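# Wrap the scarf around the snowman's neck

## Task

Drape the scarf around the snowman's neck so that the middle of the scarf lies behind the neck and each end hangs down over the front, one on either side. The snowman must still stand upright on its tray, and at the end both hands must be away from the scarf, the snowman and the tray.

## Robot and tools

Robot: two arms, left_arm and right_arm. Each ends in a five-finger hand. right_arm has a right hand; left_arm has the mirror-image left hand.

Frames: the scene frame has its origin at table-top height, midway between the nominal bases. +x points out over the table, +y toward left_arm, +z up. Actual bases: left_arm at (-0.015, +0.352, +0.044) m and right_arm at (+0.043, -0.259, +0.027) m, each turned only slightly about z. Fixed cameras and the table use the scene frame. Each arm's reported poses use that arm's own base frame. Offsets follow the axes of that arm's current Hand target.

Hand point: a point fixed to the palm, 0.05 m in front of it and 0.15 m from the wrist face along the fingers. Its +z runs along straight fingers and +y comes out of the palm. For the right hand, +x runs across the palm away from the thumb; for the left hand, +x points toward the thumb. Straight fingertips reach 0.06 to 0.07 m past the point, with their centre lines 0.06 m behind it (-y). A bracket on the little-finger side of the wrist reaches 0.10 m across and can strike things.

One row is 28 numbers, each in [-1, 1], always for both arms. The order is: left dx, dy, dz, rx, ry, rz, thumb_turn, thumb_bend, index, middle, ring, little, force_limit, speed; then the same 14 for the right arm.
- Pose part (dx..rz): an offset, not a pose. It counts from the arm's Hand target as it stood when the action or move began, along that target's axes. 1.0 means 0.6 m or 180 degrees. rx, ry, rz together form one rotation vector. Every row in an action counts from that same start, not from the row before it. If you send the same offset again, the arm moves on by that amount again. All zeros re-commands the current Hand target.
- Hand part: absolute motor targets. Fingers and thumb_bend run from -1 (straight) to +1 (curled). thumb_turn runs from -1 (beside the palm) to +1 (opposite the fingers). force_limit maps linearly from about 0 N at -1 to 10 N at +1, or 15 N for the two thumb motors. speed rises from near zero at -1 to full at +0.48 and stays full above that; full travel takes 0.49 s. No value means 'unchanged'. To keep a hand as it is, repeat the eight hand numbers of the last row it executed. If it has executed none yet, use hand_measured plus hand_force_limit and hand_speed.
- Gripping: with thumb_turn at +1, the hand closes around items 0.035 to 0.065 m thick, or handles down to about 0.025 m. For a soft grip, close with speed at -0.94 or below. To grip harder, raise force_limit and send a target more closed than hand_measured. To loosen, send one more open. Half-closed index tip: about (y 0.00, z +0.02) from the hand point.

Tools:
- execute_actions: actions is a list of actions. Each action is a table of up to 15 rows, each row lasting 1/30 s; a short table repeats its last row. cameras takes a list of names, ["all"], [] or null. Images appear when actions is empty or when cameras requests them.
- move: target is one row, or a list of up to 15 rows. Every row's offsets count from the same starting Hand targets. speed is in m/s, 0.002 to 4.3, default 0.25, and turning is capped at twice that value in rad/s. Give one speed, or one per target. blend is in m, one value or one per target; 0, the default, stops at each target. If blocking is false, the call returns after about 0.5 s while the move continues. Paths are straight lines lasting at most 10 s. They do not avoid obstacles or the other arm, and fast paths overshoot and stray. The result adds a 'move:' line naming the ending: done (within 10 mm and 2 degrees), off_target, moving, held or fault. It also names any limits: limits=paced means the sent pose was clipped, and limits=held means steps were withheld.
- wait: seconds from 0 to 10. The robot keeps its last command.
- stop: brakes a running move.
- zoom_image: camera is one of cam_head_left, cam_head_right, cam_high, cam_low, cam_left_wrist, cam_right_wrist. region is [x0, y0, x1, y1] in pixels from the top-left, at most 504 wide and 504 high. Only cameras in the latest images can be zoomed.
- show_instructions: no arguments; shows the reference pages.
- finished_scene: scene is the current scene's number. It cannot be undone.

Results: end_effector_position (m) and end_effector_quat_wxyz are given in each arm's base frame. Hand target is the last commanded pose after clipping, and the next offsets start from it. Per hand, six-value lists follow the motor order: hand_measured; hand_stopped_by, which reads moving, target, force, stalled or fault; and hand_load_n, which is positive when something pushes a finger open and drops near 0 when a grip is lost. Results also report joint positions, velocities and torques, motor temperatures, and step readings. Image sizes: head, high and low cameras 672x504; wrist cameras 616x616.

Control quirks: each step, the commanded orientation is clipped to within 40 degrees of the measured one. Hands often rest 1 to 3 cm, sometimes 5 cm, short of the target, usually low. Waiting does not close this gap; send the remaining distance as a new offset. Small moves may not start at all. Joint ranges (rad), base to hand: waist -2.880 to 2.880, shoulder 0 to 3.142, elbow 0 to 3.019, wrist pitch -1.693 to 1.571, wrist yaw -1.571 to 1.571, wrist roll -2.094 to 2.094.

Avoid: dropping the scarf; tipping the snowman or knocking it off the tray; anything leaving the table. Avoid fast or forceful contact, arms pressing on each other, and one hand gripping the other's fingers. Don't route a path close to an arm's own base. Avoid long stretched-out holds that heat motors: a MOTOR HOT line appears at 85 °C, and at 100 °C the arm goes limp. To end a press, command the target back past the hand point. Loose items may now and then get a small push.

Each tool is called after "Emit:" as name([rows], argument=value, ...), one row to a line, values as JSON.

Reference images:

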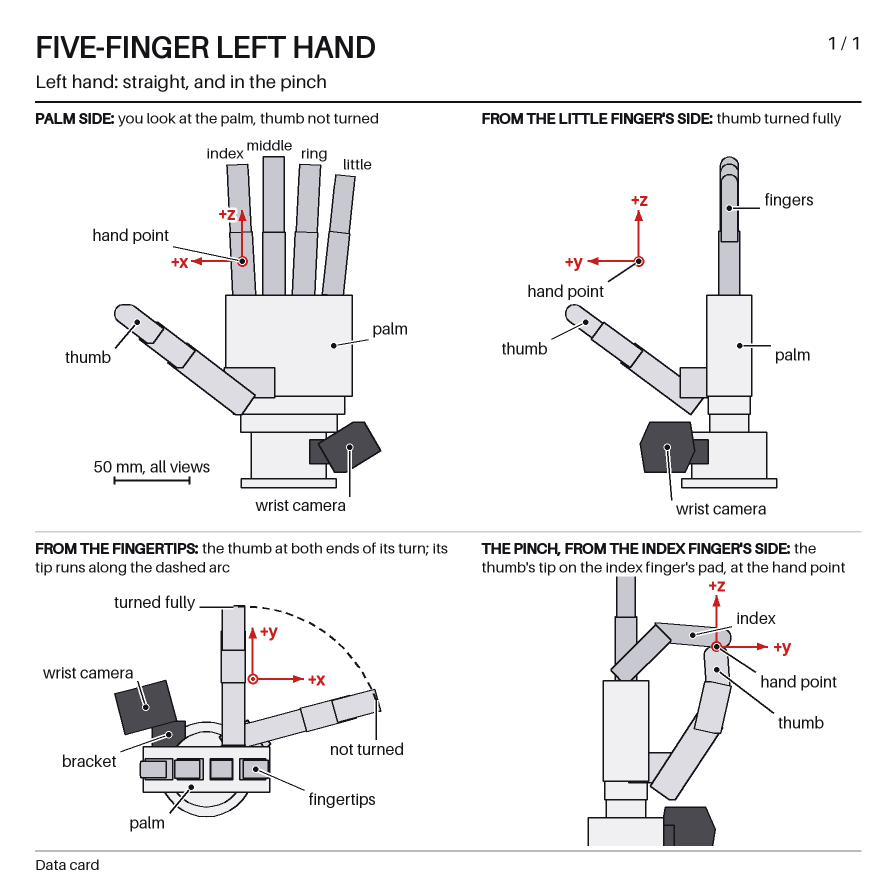

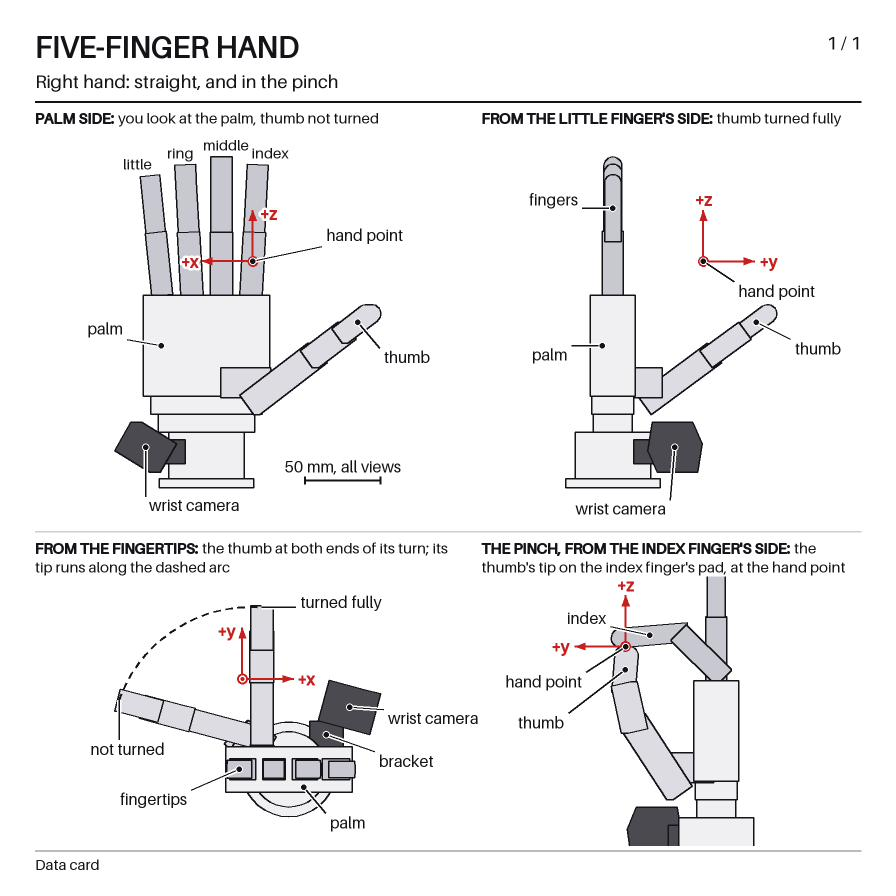

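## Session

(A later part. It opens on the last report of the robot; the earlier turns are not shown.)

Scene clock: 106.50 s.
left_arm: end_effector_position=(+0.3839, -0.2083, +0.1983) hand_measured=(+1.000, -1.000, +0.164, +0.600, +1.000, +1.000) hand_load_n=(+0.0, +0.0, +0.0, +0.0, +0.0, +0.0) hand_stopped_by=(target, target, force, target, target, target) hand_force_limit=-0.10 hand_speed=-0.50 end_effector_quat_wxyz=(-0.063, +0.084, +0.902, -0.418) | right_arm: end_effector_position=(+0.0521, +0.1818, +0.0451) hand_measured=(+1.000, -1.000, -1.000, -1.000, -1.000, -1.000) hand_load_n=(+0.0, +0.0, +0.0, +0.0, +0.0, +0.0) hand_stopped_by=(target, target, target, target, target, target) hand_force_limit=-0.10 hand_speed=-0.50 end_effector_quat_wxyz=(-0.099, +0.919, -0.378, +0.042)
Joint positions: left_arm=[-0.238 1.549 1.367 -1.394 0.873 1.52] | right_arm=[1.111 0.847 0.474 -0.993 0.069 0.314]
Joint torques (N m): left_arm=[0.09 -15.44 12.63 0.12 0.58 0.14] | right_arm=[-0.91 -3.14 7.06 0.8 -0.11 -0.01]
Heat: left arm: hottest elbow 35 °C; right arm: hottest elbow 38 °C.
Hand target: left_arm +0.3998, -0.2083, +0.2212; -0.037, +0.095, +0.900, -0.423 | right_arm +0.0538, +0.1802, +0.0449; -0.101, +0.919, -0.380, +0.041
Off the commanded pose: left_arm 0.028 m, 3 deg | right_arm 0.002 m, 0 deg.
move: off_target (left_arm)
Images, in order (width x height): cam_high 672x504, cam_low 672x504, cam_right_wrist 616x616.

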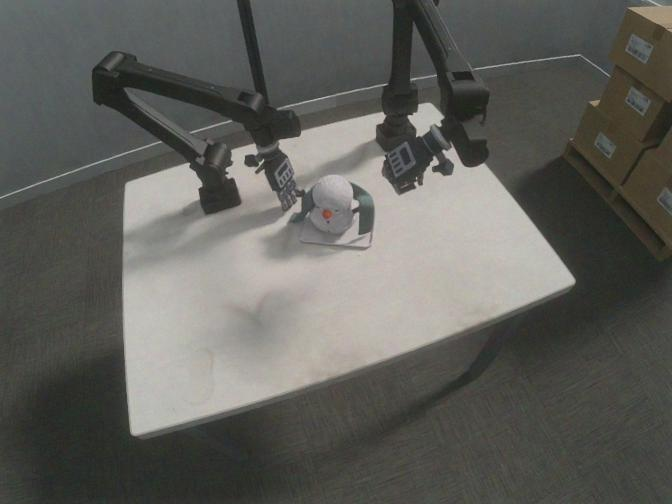

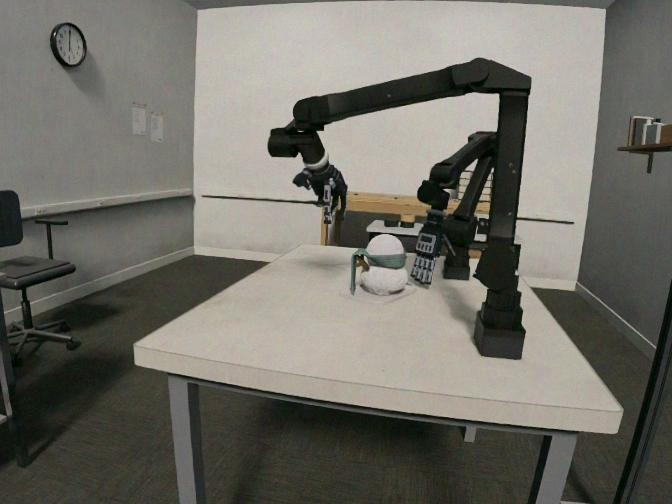

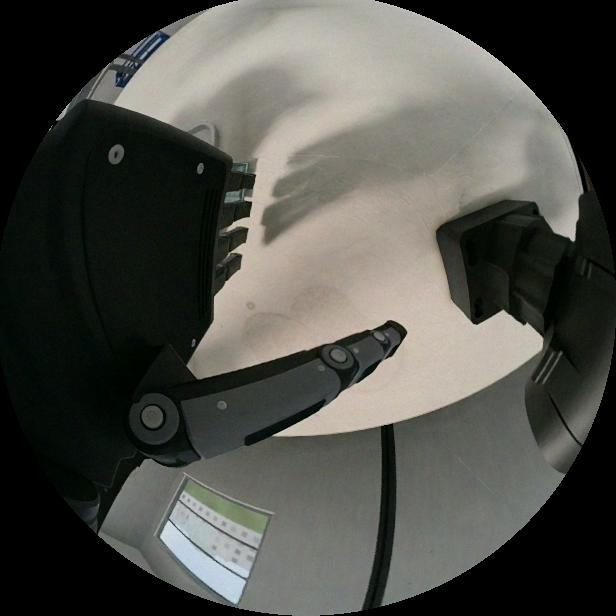

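Emit:
move([
  [0,0,0,0,0,0,1,-1,0.5,0.6,1,1,-0.1,-0.5,-0.08,0,0,0,0,0,1,-1,-1,-1,-1,-1,-0.1,-0.5],
  [0,0,0,0,0,0,1,-1,0.5,0.6,1,1,-0.1,-0.5,-0.08,-0.0443,-0.0073,0,0,0,1,-1,-1,-1,-1,-1,-0.1,-0.5],
], speed=0.1, cameras=["cam_high","cam_right_wrist","cam_head_right"])

Emit:
zoom_image(camera="cam_right_wrist", region=[130, 60, 330, 260])

Emit:
zoom_image(camera="cam_high", region=[240, 140, 390, 260])

Scene clock: 109.43 s.
left_arm: end_effector_position=(+0.3839, -0.2083, +0.1983) hand_measured=(+1.000, -1.000, +0.164, +0.600, +1.000, +1.000) hand_load_n=(+0.0, +0.0, +0.0, +0.0, +0.0, +0.0) hand_stopped_by=(target, target, force, target, target, target) hand_force_limit=-0.10 hand_speed=-0.50 end_effector_quat_wxyz=(-0.063, +0.084, +0.902, -0.418) | right_arm: end_effector_position=(+0.0286, +0.2111, +0.0417) hand_measured=(+1.000, -1.000, -1.000, -1.000, -1.000, -1.000) hand_load_n=(+0.0, +0.0, +0.0, +0.0, +0.0, +0.0) hand_stopped_by=(target, target, target, target, target, target) hand_force_limit=-0.10 hand_speed=-0.50 end_effector_quat_wxyz=(-0.078, +0.921, -0.378, +0.045)
Joint positions: left_arm=[-0.238 1.549 1.367 -1.394 0.873 1.52] | right_arm=[1.275 0.972 0.527 -0.979 0.103 0.475]
Joint torques (N m): left_arm=[-0.09 -15.44 12.57 0.08 0.58 0.13] | right_arm=[-0.91 -3.31 10.39 1.24 -0.09 -0.02]
Heat: left arm: hottest elbow 35 °C; right arm: hottest elbow 38 °C.
Hand target: left_arm +0.3998, -0.2083, +0.2212; -0.037, +0.095, +0.900, -0.423 | right_arm +0.0376, +0.2317, +0.0550; -0.101, +0.918, -0.380, +0.041
Off the commanded pose: left_arm 0.028 m, 3 deg | right_arm 0.026 m, 3 deg.
move: off_target (left_arm, right_arm)
Images, in order (width x height): cam_head_right 672x504, cam_high 672x504, cam_right_wrist 616x616.

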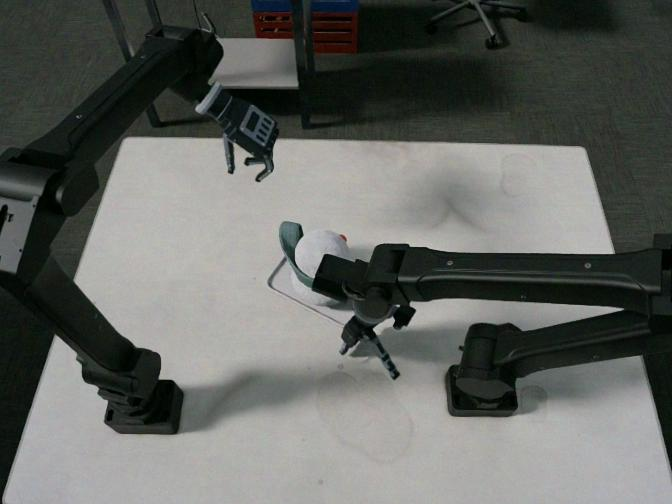

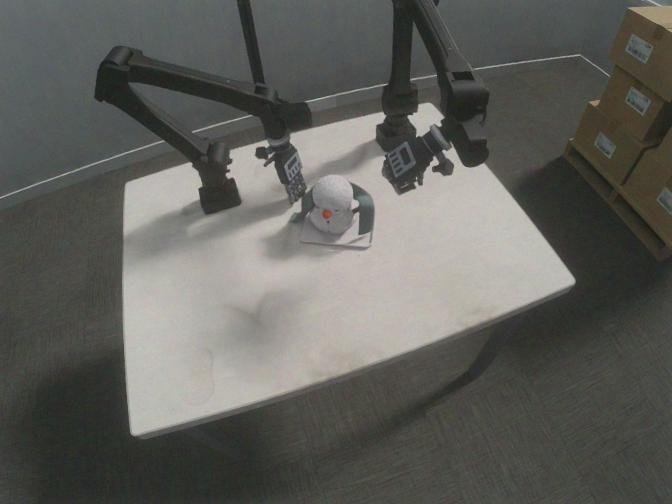

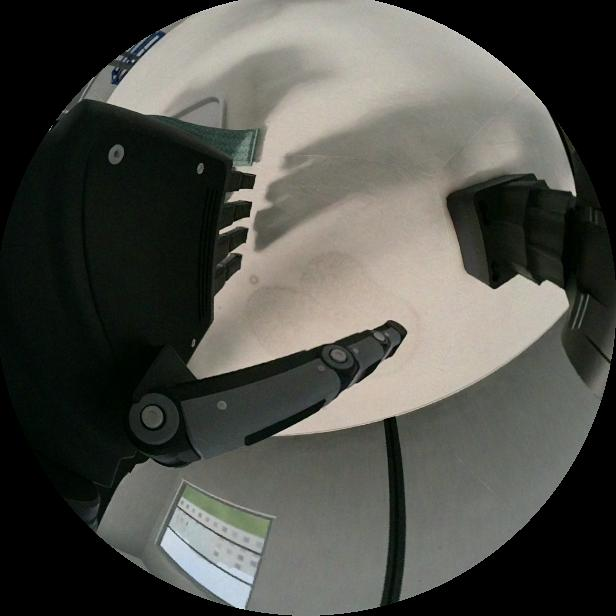

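Scaled by 2.520 from the camera's 616x616 image, which has a finer 880x880 frame.

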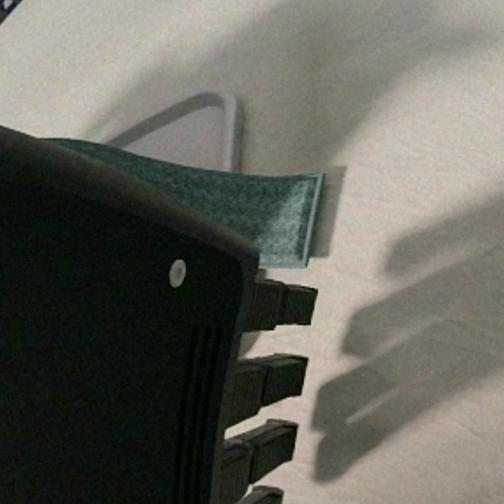

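Scaled by 3.360.

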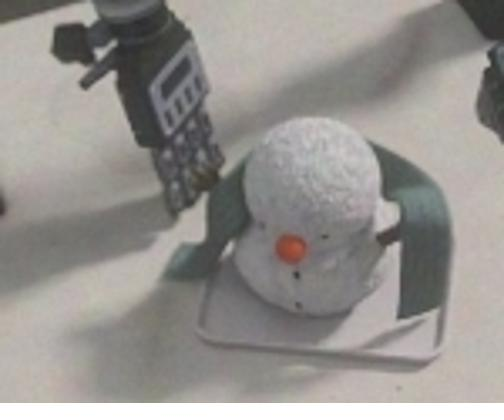

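Emit:
move(target=[0,0,0,0,0,0,1,-1,0.5,0.6,1,1,-0.1,-0.5,-0.01,0.0284,-0.0376,0,0,0,1,-1,-1,-1,-1,-1,-0.1,-0.5], speed=0.1, cameras=["cam_high","cam_right_wrist"])

Emit:
zoom_image(camera="cam_right_wrist", region=[130, 60, 330, 260])

Emit:
zoom_image(camera="cam_high", region=[240, 140, 390, 260])

Scene clock: 111.13 s.
left_arm: end_effector_position=(+0.3839, -0.2083, +0.1983) hand_measured=(+1.000, -1.000, +0.164, +0.600, +1.000, +1.000) hand_load_n=(+0.0, +0.0, +0.0, +0.5, +0.5, +0.0) hand_stopped_by=(target, target, force, target, target, target) hand_force_limit=-0.10 hand_speed=-0.50 end_effector_quat_wxyz=(-0.063, +0.084, +0.902, -0.418) | right_arm: end_effector_position=(+0.0165, +0.2049, +0.0553) hand_measured=(+1.000, -1.000, -1.000, -1.000, -1.000, -1.000) hand_load_n=(+0.0, +0.0, +0.0, +0.0, +0.0, +0.0) hand_stopped_by=(target, target, target, target, target, target) hand_force_limit=-0.10 hand_speed=-0.50 end_effector_quat_wxyz=(-0.081, +0.920, -0.381, +0.043)
Joint positions: left_arm=[-0.238 1.549 1.367 -1.394 0.873 1.52] | right_arm=[1.318 0.909 0.533 -1.045 0.108 0.526]
Joint torques (N m): left_arm=[0.15 -15.5 12.59 0.12 0.59 0.15] | right_arm=[1.26 -3.84 10.81 0.17 0.18 0.12]
Heat: left arm: hottest elbow 35 °C; right arm: hottest elbow 38 °C.
Hand target: left_arm +0.3998, -0.2083, +0.2212; -0.037, +0.095, +0.900, -0.423 | right_arm +0.0181, +0.2207, +0.0734; -0.101, +0.918, -0.380, +0.041
Off the commanded pose: left_arm 0.028 m, 3 deg | right_arm 0.024 m, 2 deg.
move: off_target (left_arm, right_arm)
Images, in order (width x height): cam_high 672x504, cam_right_wrist 616x616.

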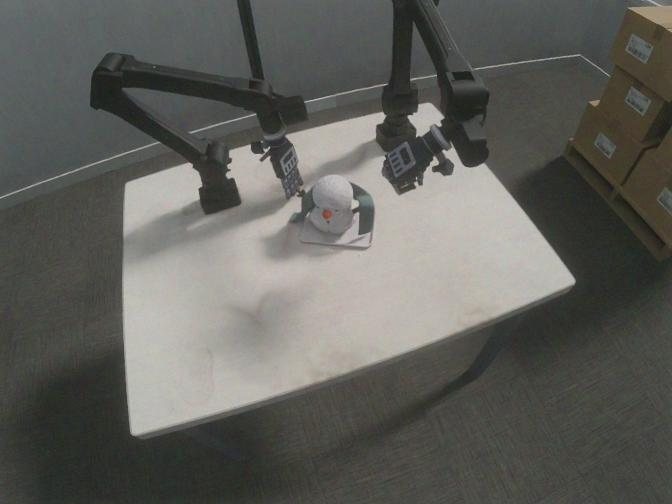

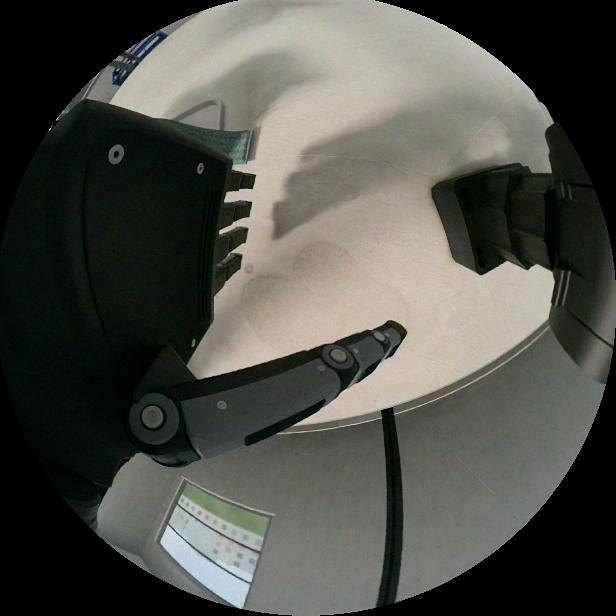

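Scaled by 2.520 from the camera's 616x616 image, which has a finer 880x880 frame.

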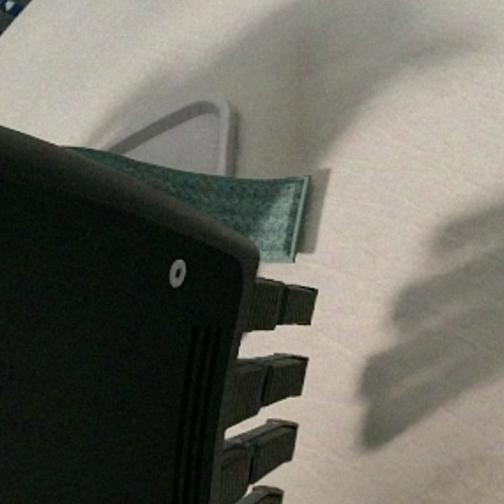

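Scaled by 3.360.

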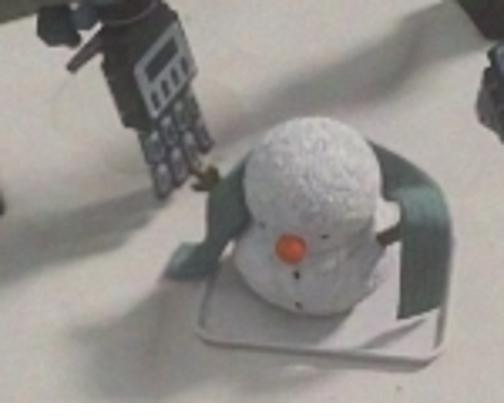

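Emit:
move(target=[0,0,0,0,0,0,1,-1,0.5,0.6,1,1,-0.1,-0.5,0,-0.03,0.012,0,0,0,1,-1,-1,-1,-1,-1,-0.1,-0.5], speed=0.1, cameras=["cam_high","cam_right_wrist"])

Emit:
zoom_image(camera="cam_right_wrist", region=[130, 60, 330, 260])

Emit:
zoom_image(camera="cam_high", region=[260, 150, 360, 230])

Scene clock: 112.73 s.
left_arm: end_effector_position=(+0.3839, -0.2083, +0.1983) hand_measured=(+1.000, -1.000, +0.164, +0.600, +1.000, +1.000) hand_load_n=(+0.5, +0.0, +0.0, +0.0, +0.0, +0.0) hand_stopped_by=(target, target, force, target, target, target) hand_force_limit=-0.10 hand_speed=-0.50 end_effector_quat_wxyz=(-0.063, +0.084, +0.902, -0.418) | right_arm: end_effector_position=(+0.0228, +0.2125, +0.0556) hand_measured=(+1.000, -1.000, -1.000, -1.000, -1.000, -1.000) hand_load_n=(+0.0, +0.0, +0.0, +0.0, +0.0, +0.0) hand_stopped_by=(target, target, target, target, target, target) hand_force_limit=-0.10 hand_speed=-0.50 end_effector_quat_wxyz=(-0.076, +0.922, -0.378, +0.045)
Joint positions: left_arm=[-0.238 1.549 1.367 -1.394 0.873 1.52] | right_arm=[1.303 0.953 0.557 -1.035 0.108 0.503]
Joint torques (N m): left_arm=[0.15 -15.5 12.64 0.02 0.59 0.13] | right_arm=[-0.91 -3.19 10.76 1.28 -0.07 -0.07]
Heat: left arm: hottest elbow 35 °C; right arm: hottest elbow 39 °C.
Hand target: left_arm +0.3998, -0.2083, +0.2212; -0.037, +0.095, +0.900, -0.423 | right_arm +0.0316, +0.2343, +0.0702; -0.101, +0.918, -0.380, +0.041
Off the commanded pose: left_arm 0.028 m, 3 deg | right_arm 0.028 m, 3 deg.
move: off_target (left_arm, right_arm)
Images, in order (width x height): cam_high 672x504, cam_right_wrist 616x616.

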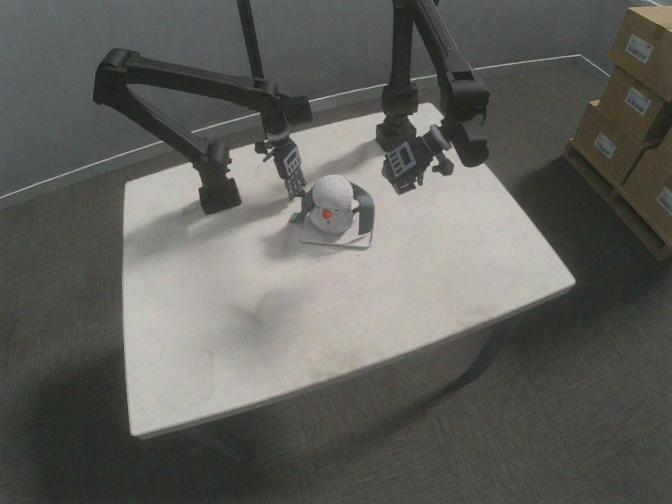

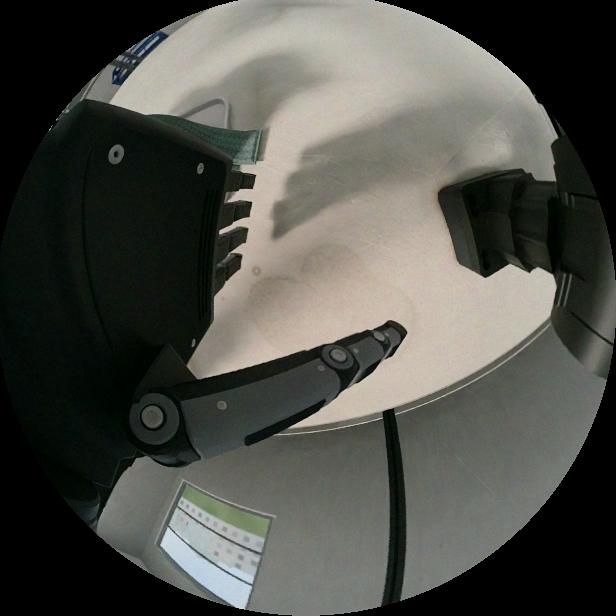

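Scaled by 2.520 from the camera's 616x616 image, which has a finer 880x880 frame.

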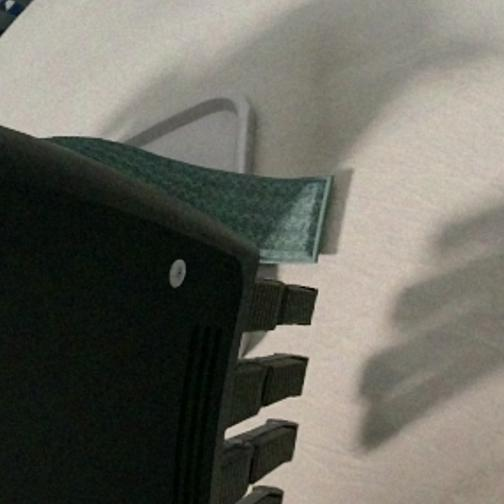

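Scaled by 5.040.

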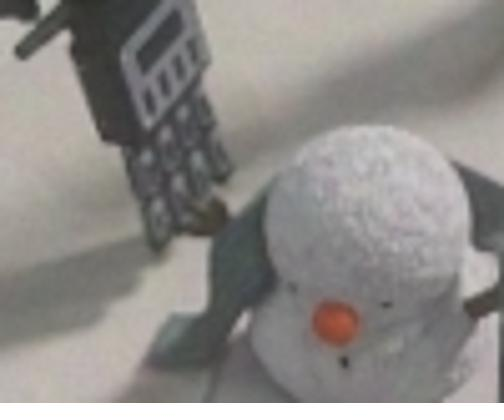

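Emit:
move(target=[0,0,0,0,0,0,1,-1,0.5,0.6,1,1,-0.1,-0.5,-0.003,0.0418,0.0642,0.083,0,0,1,-1,-1,-1,-1,-1,-0.1,-0.5], speed=0.1, cameras=["cam_high","cam_right_wrist","cam_head_left"])

Emit:
zoom_image(camera="cam_right_wrist", region=[130, 60, 330, 260])

Emit:
zoom_image(camera="cam_high", region=[260, 150, 360, 230])

Scene clock: 115.50 s.
left_arm: end_effector_position=(+0.3839, -0.2083, +0.1983) hand_measured=(+1.000, -1.000, +0.164, +0.600, +1.000, +1.000) hand_load_n=(+0.0, +0.0, +0.0, +0.0, +0.0, +0.0) hand_stopped_by=(target, target, force, target, target, target) hand_force_limit=-0.10 hand_speed=-0.50 end_effector_quat_wxyz=(-0.063, +0.084, +0.902, -0.418) | right_arm: end_effector_position=(+0.0210, +0.2196, +0.0266) hand_measured=(+1.000, -1.000, -1.000, -1.000, -1.000, -1.000) hand_load_n=(+0.0, +0.0, +0.0, +0.0, +0.0, +0.0) hand_stopped_by=(target, target, target, target, target, target) hand_force_limit=-0.10 hand_speed=-0.50 end_effector_quat_wxyz=(-0.209, +0.899, -0.372, +0.094)
Joint positions: left_arm=[-0.238 1.549 1.367 -1.394 0.873 1.52] | right_arm=[1.474 0.775 0.38 -0.816 0.297 0.633]
Joint torques (N m): left_arm=[0.03 -15.62 12.64 0.09 0.59 0.14] | right_arm=[1.32 -2.32 7.19 1.74 0.32 0.11]
Heat: left arm: hottest elbow 35 °C; right arm: hottest elbow 38 °C.
Hand target: left_arm +0.3998, -0.2083, +0.2212; -0.037, +0.095, +0.900, -0.423 | right_arm +0.0189, +0.2242, +0.0272; -0.220, +0.898, -0.371, +0.090
Off the commanded pose: left_arm 0.028 m, 3 deg | right_arm 0.005 m, 1 deg.
move: off_target (left_arm)
Images, in order (width x height): cam_head_left 672x504, cam_high 672x504, cam_right_wrist 616x616.

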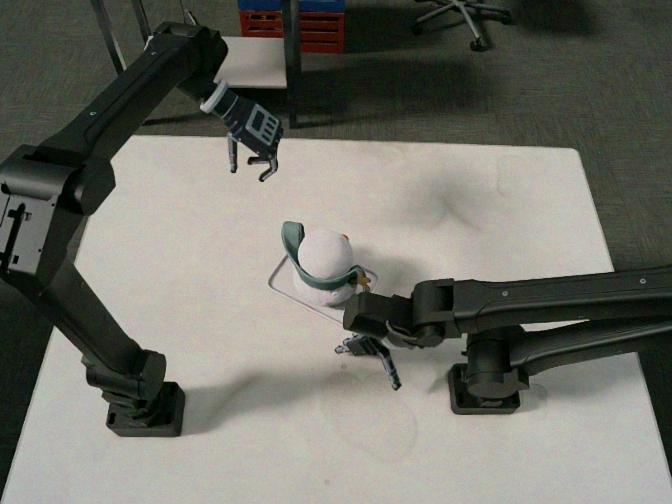

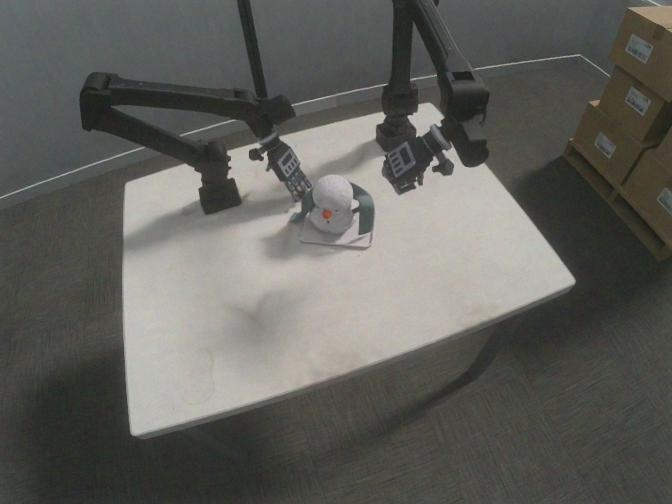

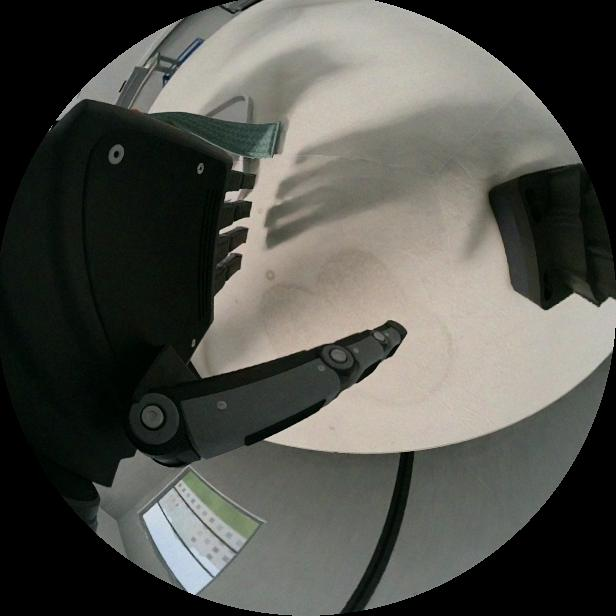

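Scaled by 2.520 from the camera's 616x616 image, which has a finer 880x880 frame.

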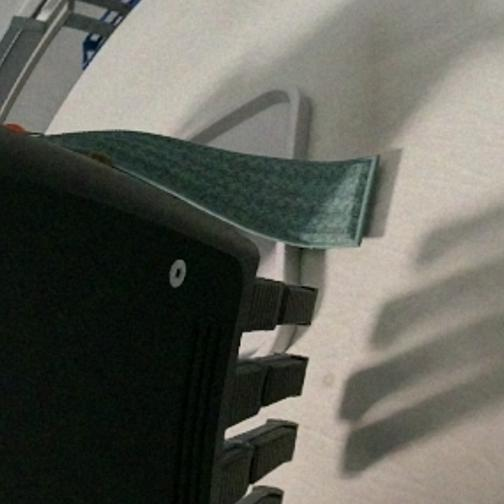

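Scaled by 5.040.

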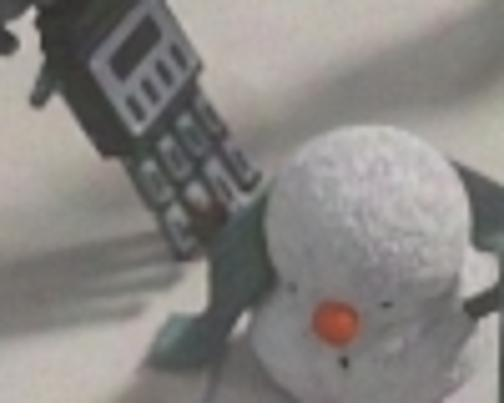

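Emit:
move(target=[0,0,0,0,0,0,1,-1,0.5,0.6,1,1,-0.1,-0.5,0.1,-0.0118,0.0062,0,0,0,1,-1,-1,-1,-1,-1,-0.1,-0.5], speed=0.06, cameras=["cam_high","cam_right_wrist","cam_head_left"])

Emit:
zoom_image(camera="cam_right_wrist", region=[130, 60, 330, 260])

Emit:
zoom_image(camera="cam_high", region=[260, 150, 360, 230])

Scene clock: 118.00 s.
left_arm: end_effector_position=(+0.3839, -0.2083, +0.1983) hand_measured=(+1.000, -1.000, +0.164, +0.600, +1.000, +1.000) hand_load_n=(+0.0, +0.0, +0.0, +0.0, +0.0, +0.0) hand_stopped_by=(target, target, force, target, target, target) hand_force_limit=-0.10 hand_speed=-0.50 end_effector_quat_wxyz=(-0.063, +0.084, +0.902, -0.418) | right_arm: end_effector_position=(+0.0645, +0.1877, +0.0272) hand_measured=(+1.000, -1.000, -1.000, -1.000, -1.000, -1.000) hand_load_n=(+0.0, +0.0, +0.0, +0.0, -0.5, +0.0) hand_stopped_by=(target, target, target, target, target, target) hand_force_limit=-0.10 hand_speed=-0.50 end_effector_quat_wxyz=(-0.216, +0.899, -0.370, +0.090)
Joint positions: left_arm=[-0.238 1.549 1.367 -1.394 0.873 1.52] | right_arm=[1.162 0.642 0.33 -0.816 0.167 0.334]
Joint torques (N m): left_arm=[-0.03 -15.44 12.67 0.05 0.61 0.13] | right_arm=[-0.91 -1.2 7.56 1.48 -0.05 0]
Heat: left arm: hottest elbow 35 °C; right arm: hottest elbow 38 °C.
Hand target: left_arm +0.3998, -0.2083, +0.2212; -0.037, +0.095, +0.900, -0.423 | right_arm +0.0670, +0.1875, +0.0271; -0.220, +0.898, -0.371, +0.090
Off the commanded pose: left_arm 0.028 m, 3 deg | right_arm 0.003 m, 1 deg.
move: off_target (left_arm)
Images, in order (width x height): cam_head_left 672x504, cam_high 672x504, cam_right_wrist 616x616.

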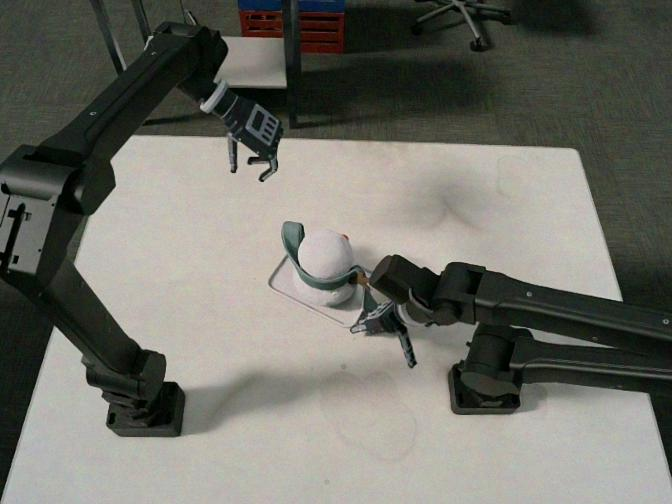

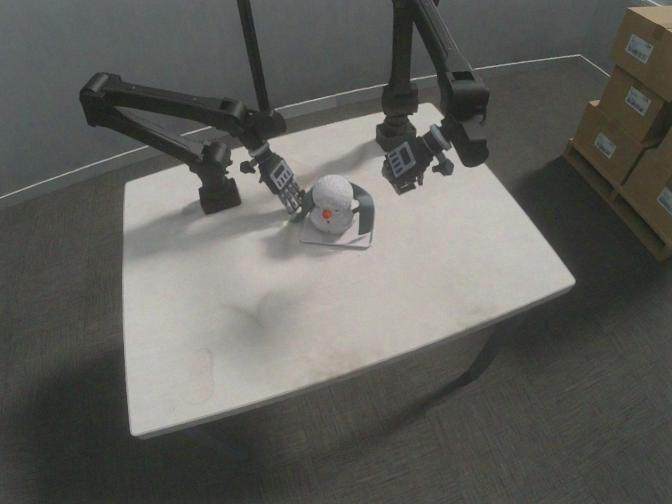

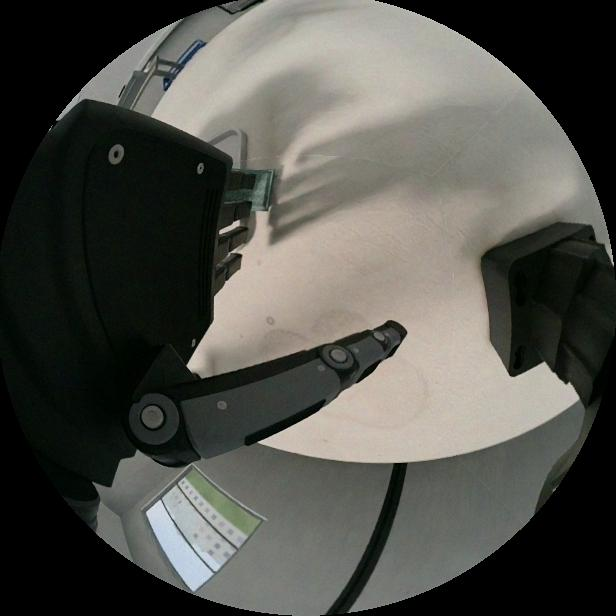

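Scaled by 2.520 from the camera's 616x616 image, which has a finer 880x880 frame.

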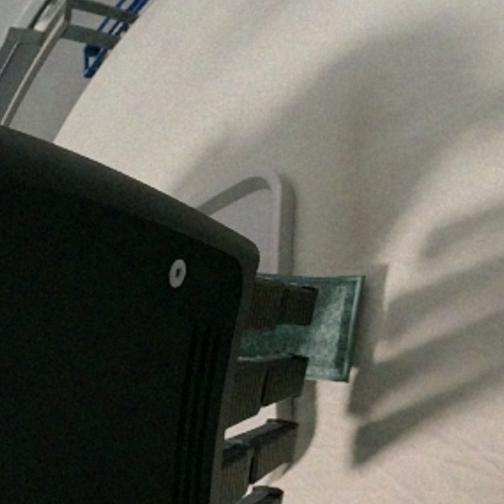

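Scaled by 5.040.

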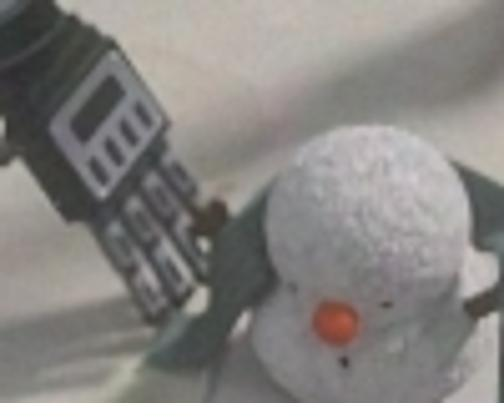

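Emit:
move([
  [0,0,0,0,0,0,1,-1,0.5,0.6,1,1,-0.1,-0.5,-0.1,0,0,0,0,0,1,-1,-1,-1,-1,-1,-0.1,-0.5],
  [0,0,0,0,0,0,1,-1,0.5,0.6,1,1,-0.1,-0.5,-0.1,0.0189,0.0183,0,0,0,1,-1,-1,-1,-1,-1,-0.1,-0.5],
], speed=0.12, cameras=["cam_low","cam_right_wrist"])

Emit:
zoom_image(camera="cam_right_wrist", region=[130, 60, 330, 260])

Emit:
zoom_image(camera="cam_low", region=[340, 220, 480, 320])

Scene clock: 120.50 s.
left_arm: end_effector_position=(+0.3839, -0.2083, +0.1983) hand_measured=(+1.000, -1.000, +0.164, +0.600, +1.000, +1.000) hand_load_n=(+0.0, +0.0, +0.0, +0.0, +0.0, +0.5) hand_stopped_by=(target, target, force, target, target, target) hand_force_limit=-0.10 hand_speed=-0.50 end_effector_quat_wxyz=(-0.063, +0.084, +0.902, -0.418) | right_arm: end_effector_position=(+0.0232, +0.2194, +0.0116) hand_measured=(+1.000, -1.000, -1.000, -1.000, -1.000, -1.000) hand_load_n=(+0.0, +0.0, +0.0, -0.5, +0.0, +0.0) hand_stopped_by=(target, target, target, target, target, target) hand_force_limit=-0.10 hand_speed=-0.50 end_effector_quat_wxyz=(-0.212, +0.899, -0.373, +0.094)
Joint positions: left_arm=[-0.238 1.549 1.367 -1.394 0.873 1.52] | right_arm=[1.463 0.8 0.345 -0.747 0.296 0.623]
Joint torques (N m): left_arm=[0.21 -15.56 12.66 0.02 0.59 0.13] | right_arm=[1.38 -1.08 7.57 1.95 0.25 0.16]
Heat: left arm: hottest elbow 36 °C; right arm: hottest elbow 38 °C.
Hand target: left_arm +0.3998, -0.2083, +0.2212; -0.037, +0.095, +0.900, -0.423 | right_arm +0.0211, +0.2263, +0.0122; -0.220, +0.897, -0.372, +0.090
Off the commanded pose: left_arm 0.028 m, 3 deg | right_arm 0.007 m, 1 deg.
move: off_target (left_arm)
Images, in order (width x height): cam_low 672x504, cam_right_wrist 616x616.

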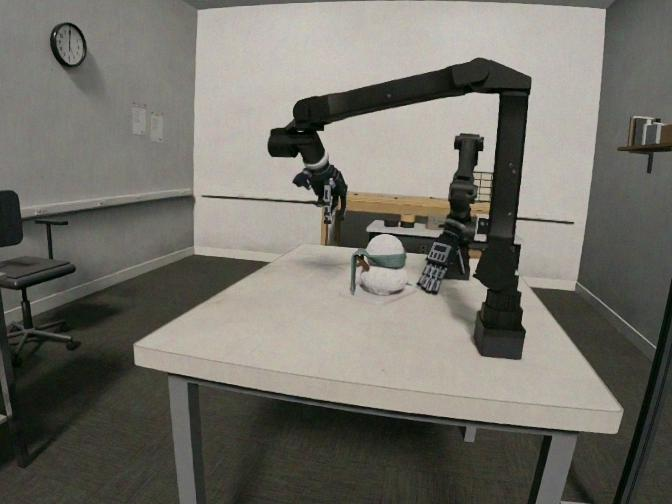

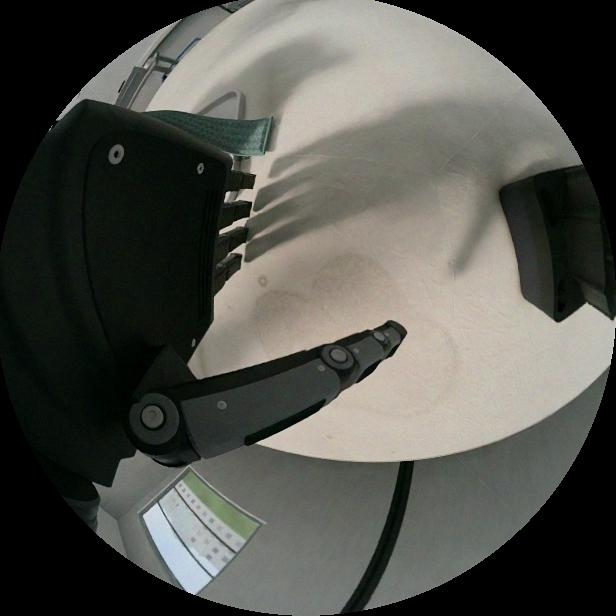

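Scaled by 2.520 from the camera's 616x616 image, which has a finer 880x880 frame.

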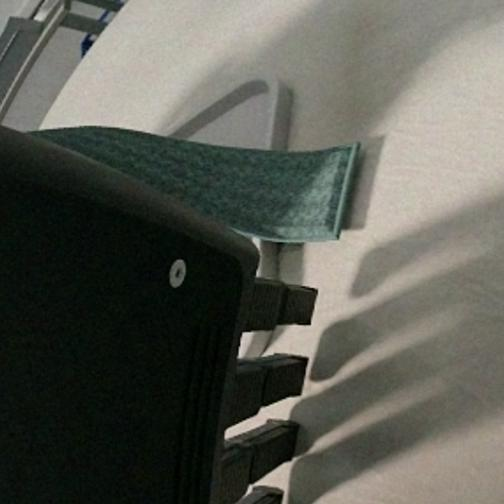

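Scaled by 3.600.

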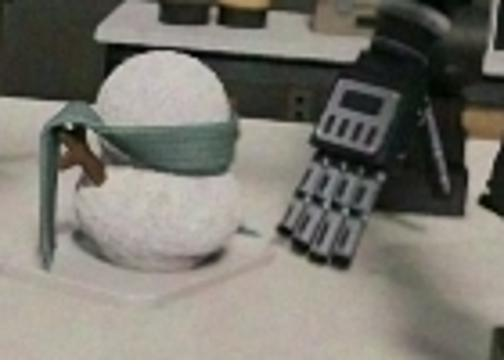

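Emit:
move(target=[0,0,0,0,0,0,1,-1,0.5,0.6,1,1,-0.1,-0.5,0.1,-0.008,0.0,0,0,0,1,-1,-1,-1,-1,-1,-0.1,-0.5], speed=0.06, cameras=["cam_high","cam_right_wrist","cam_low"])

Emit:
zoom_image(camera="cam_right_wrist", region=[130, 60, 330, 260])

Emit:
zoom_image(camera="cam_high", region=[260, 150, 360, 230])

Scene clock: 122.77 s.
left_arm: end_effector_position=(+0.3839, -0.2083, +0.1983) hand_measured=(+1.000, -1.000, +0.164, +0.600, +1.000, +1.000) hand_load_n=(+0.0, +0.0, +0.0, +0.0, +0.0, +0.0) hand_stopped_by=(target, target, force, target, target, target) hand_force_limit=-0.10 hand_speed=-0.50 end_effector_quat_wxyz=(-0.063, +0.084, +0.902, -0.418) | right_arm: end_effector_position=(+0.0654, +0.1913, +0.0151) hand_measured=(+1.000, -1.000, -1.000, -1.000, -1.000, -1.000) hand_load_n=(+0.0, +0.0, +0.0, -0.5, +0.0, +0.0) hand_stopped_by=(target, target, target, target, target, target) hand_force_limit=-0.10 hand_speed=-0.50 end_effector_quat_wxyz=(-0.224, +0.897, -0.369, +0.089)
Joint positions: left_arm=[-0.238 1.549 1.367 -1.394 0.873 1.52] | right_arm=[1.165 0.663 0.299 -0.747 0.167 0.336]
Joint torques (N m): left_arm=[-0.03 -15.56 12.68 0.05 0.6 0.14] | right_arm=[-0.97 -1.26 7.54 0.77 -0.02 -0.04]
Heat: left arm: hottest elbow 36 °C; right arm: hottest elbow 38 °C.
Hand target: left_arm +0.3998, -0.2083, +0.2212; -0.037, +0.095, +0.900, -0.423 | right_arm +0.0665, +0.1869, +0.0143; -0.220, +0.898, -0.371, +0.090
Off the commanded pose: left_arm 0.028 m, 3 deg | right_arm 0.005 m, 1 deg.
move: off_target (left_arm)
Images, in order (width x height): cam_high 672x504, cam_low 672x504, cam_right_wrist 616x616.

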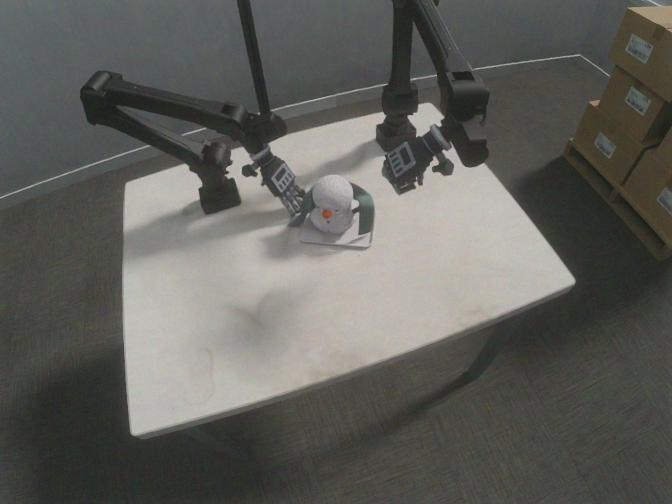

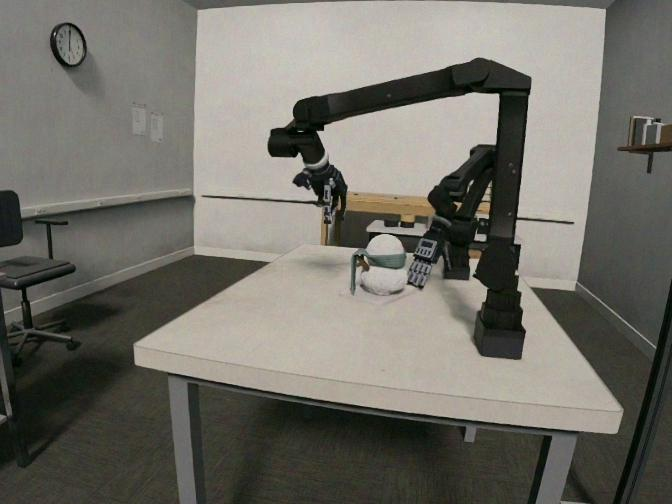

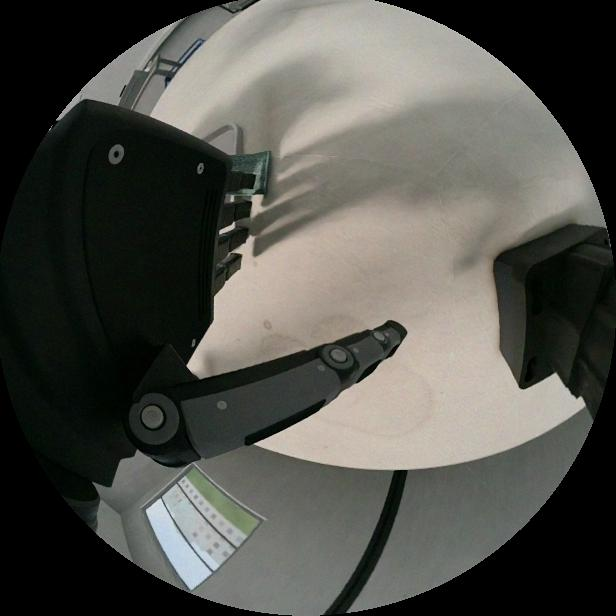

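Scaled by 2.520 from the camera's 616x616 image, which has a finer 880x880 frame.

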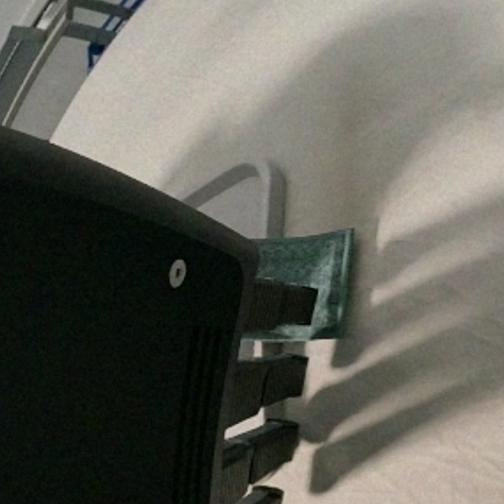

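Scaled by 5.040.

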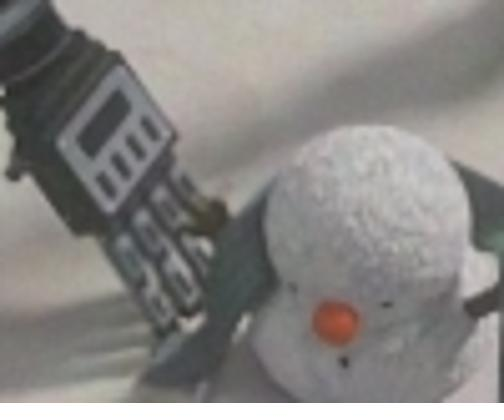

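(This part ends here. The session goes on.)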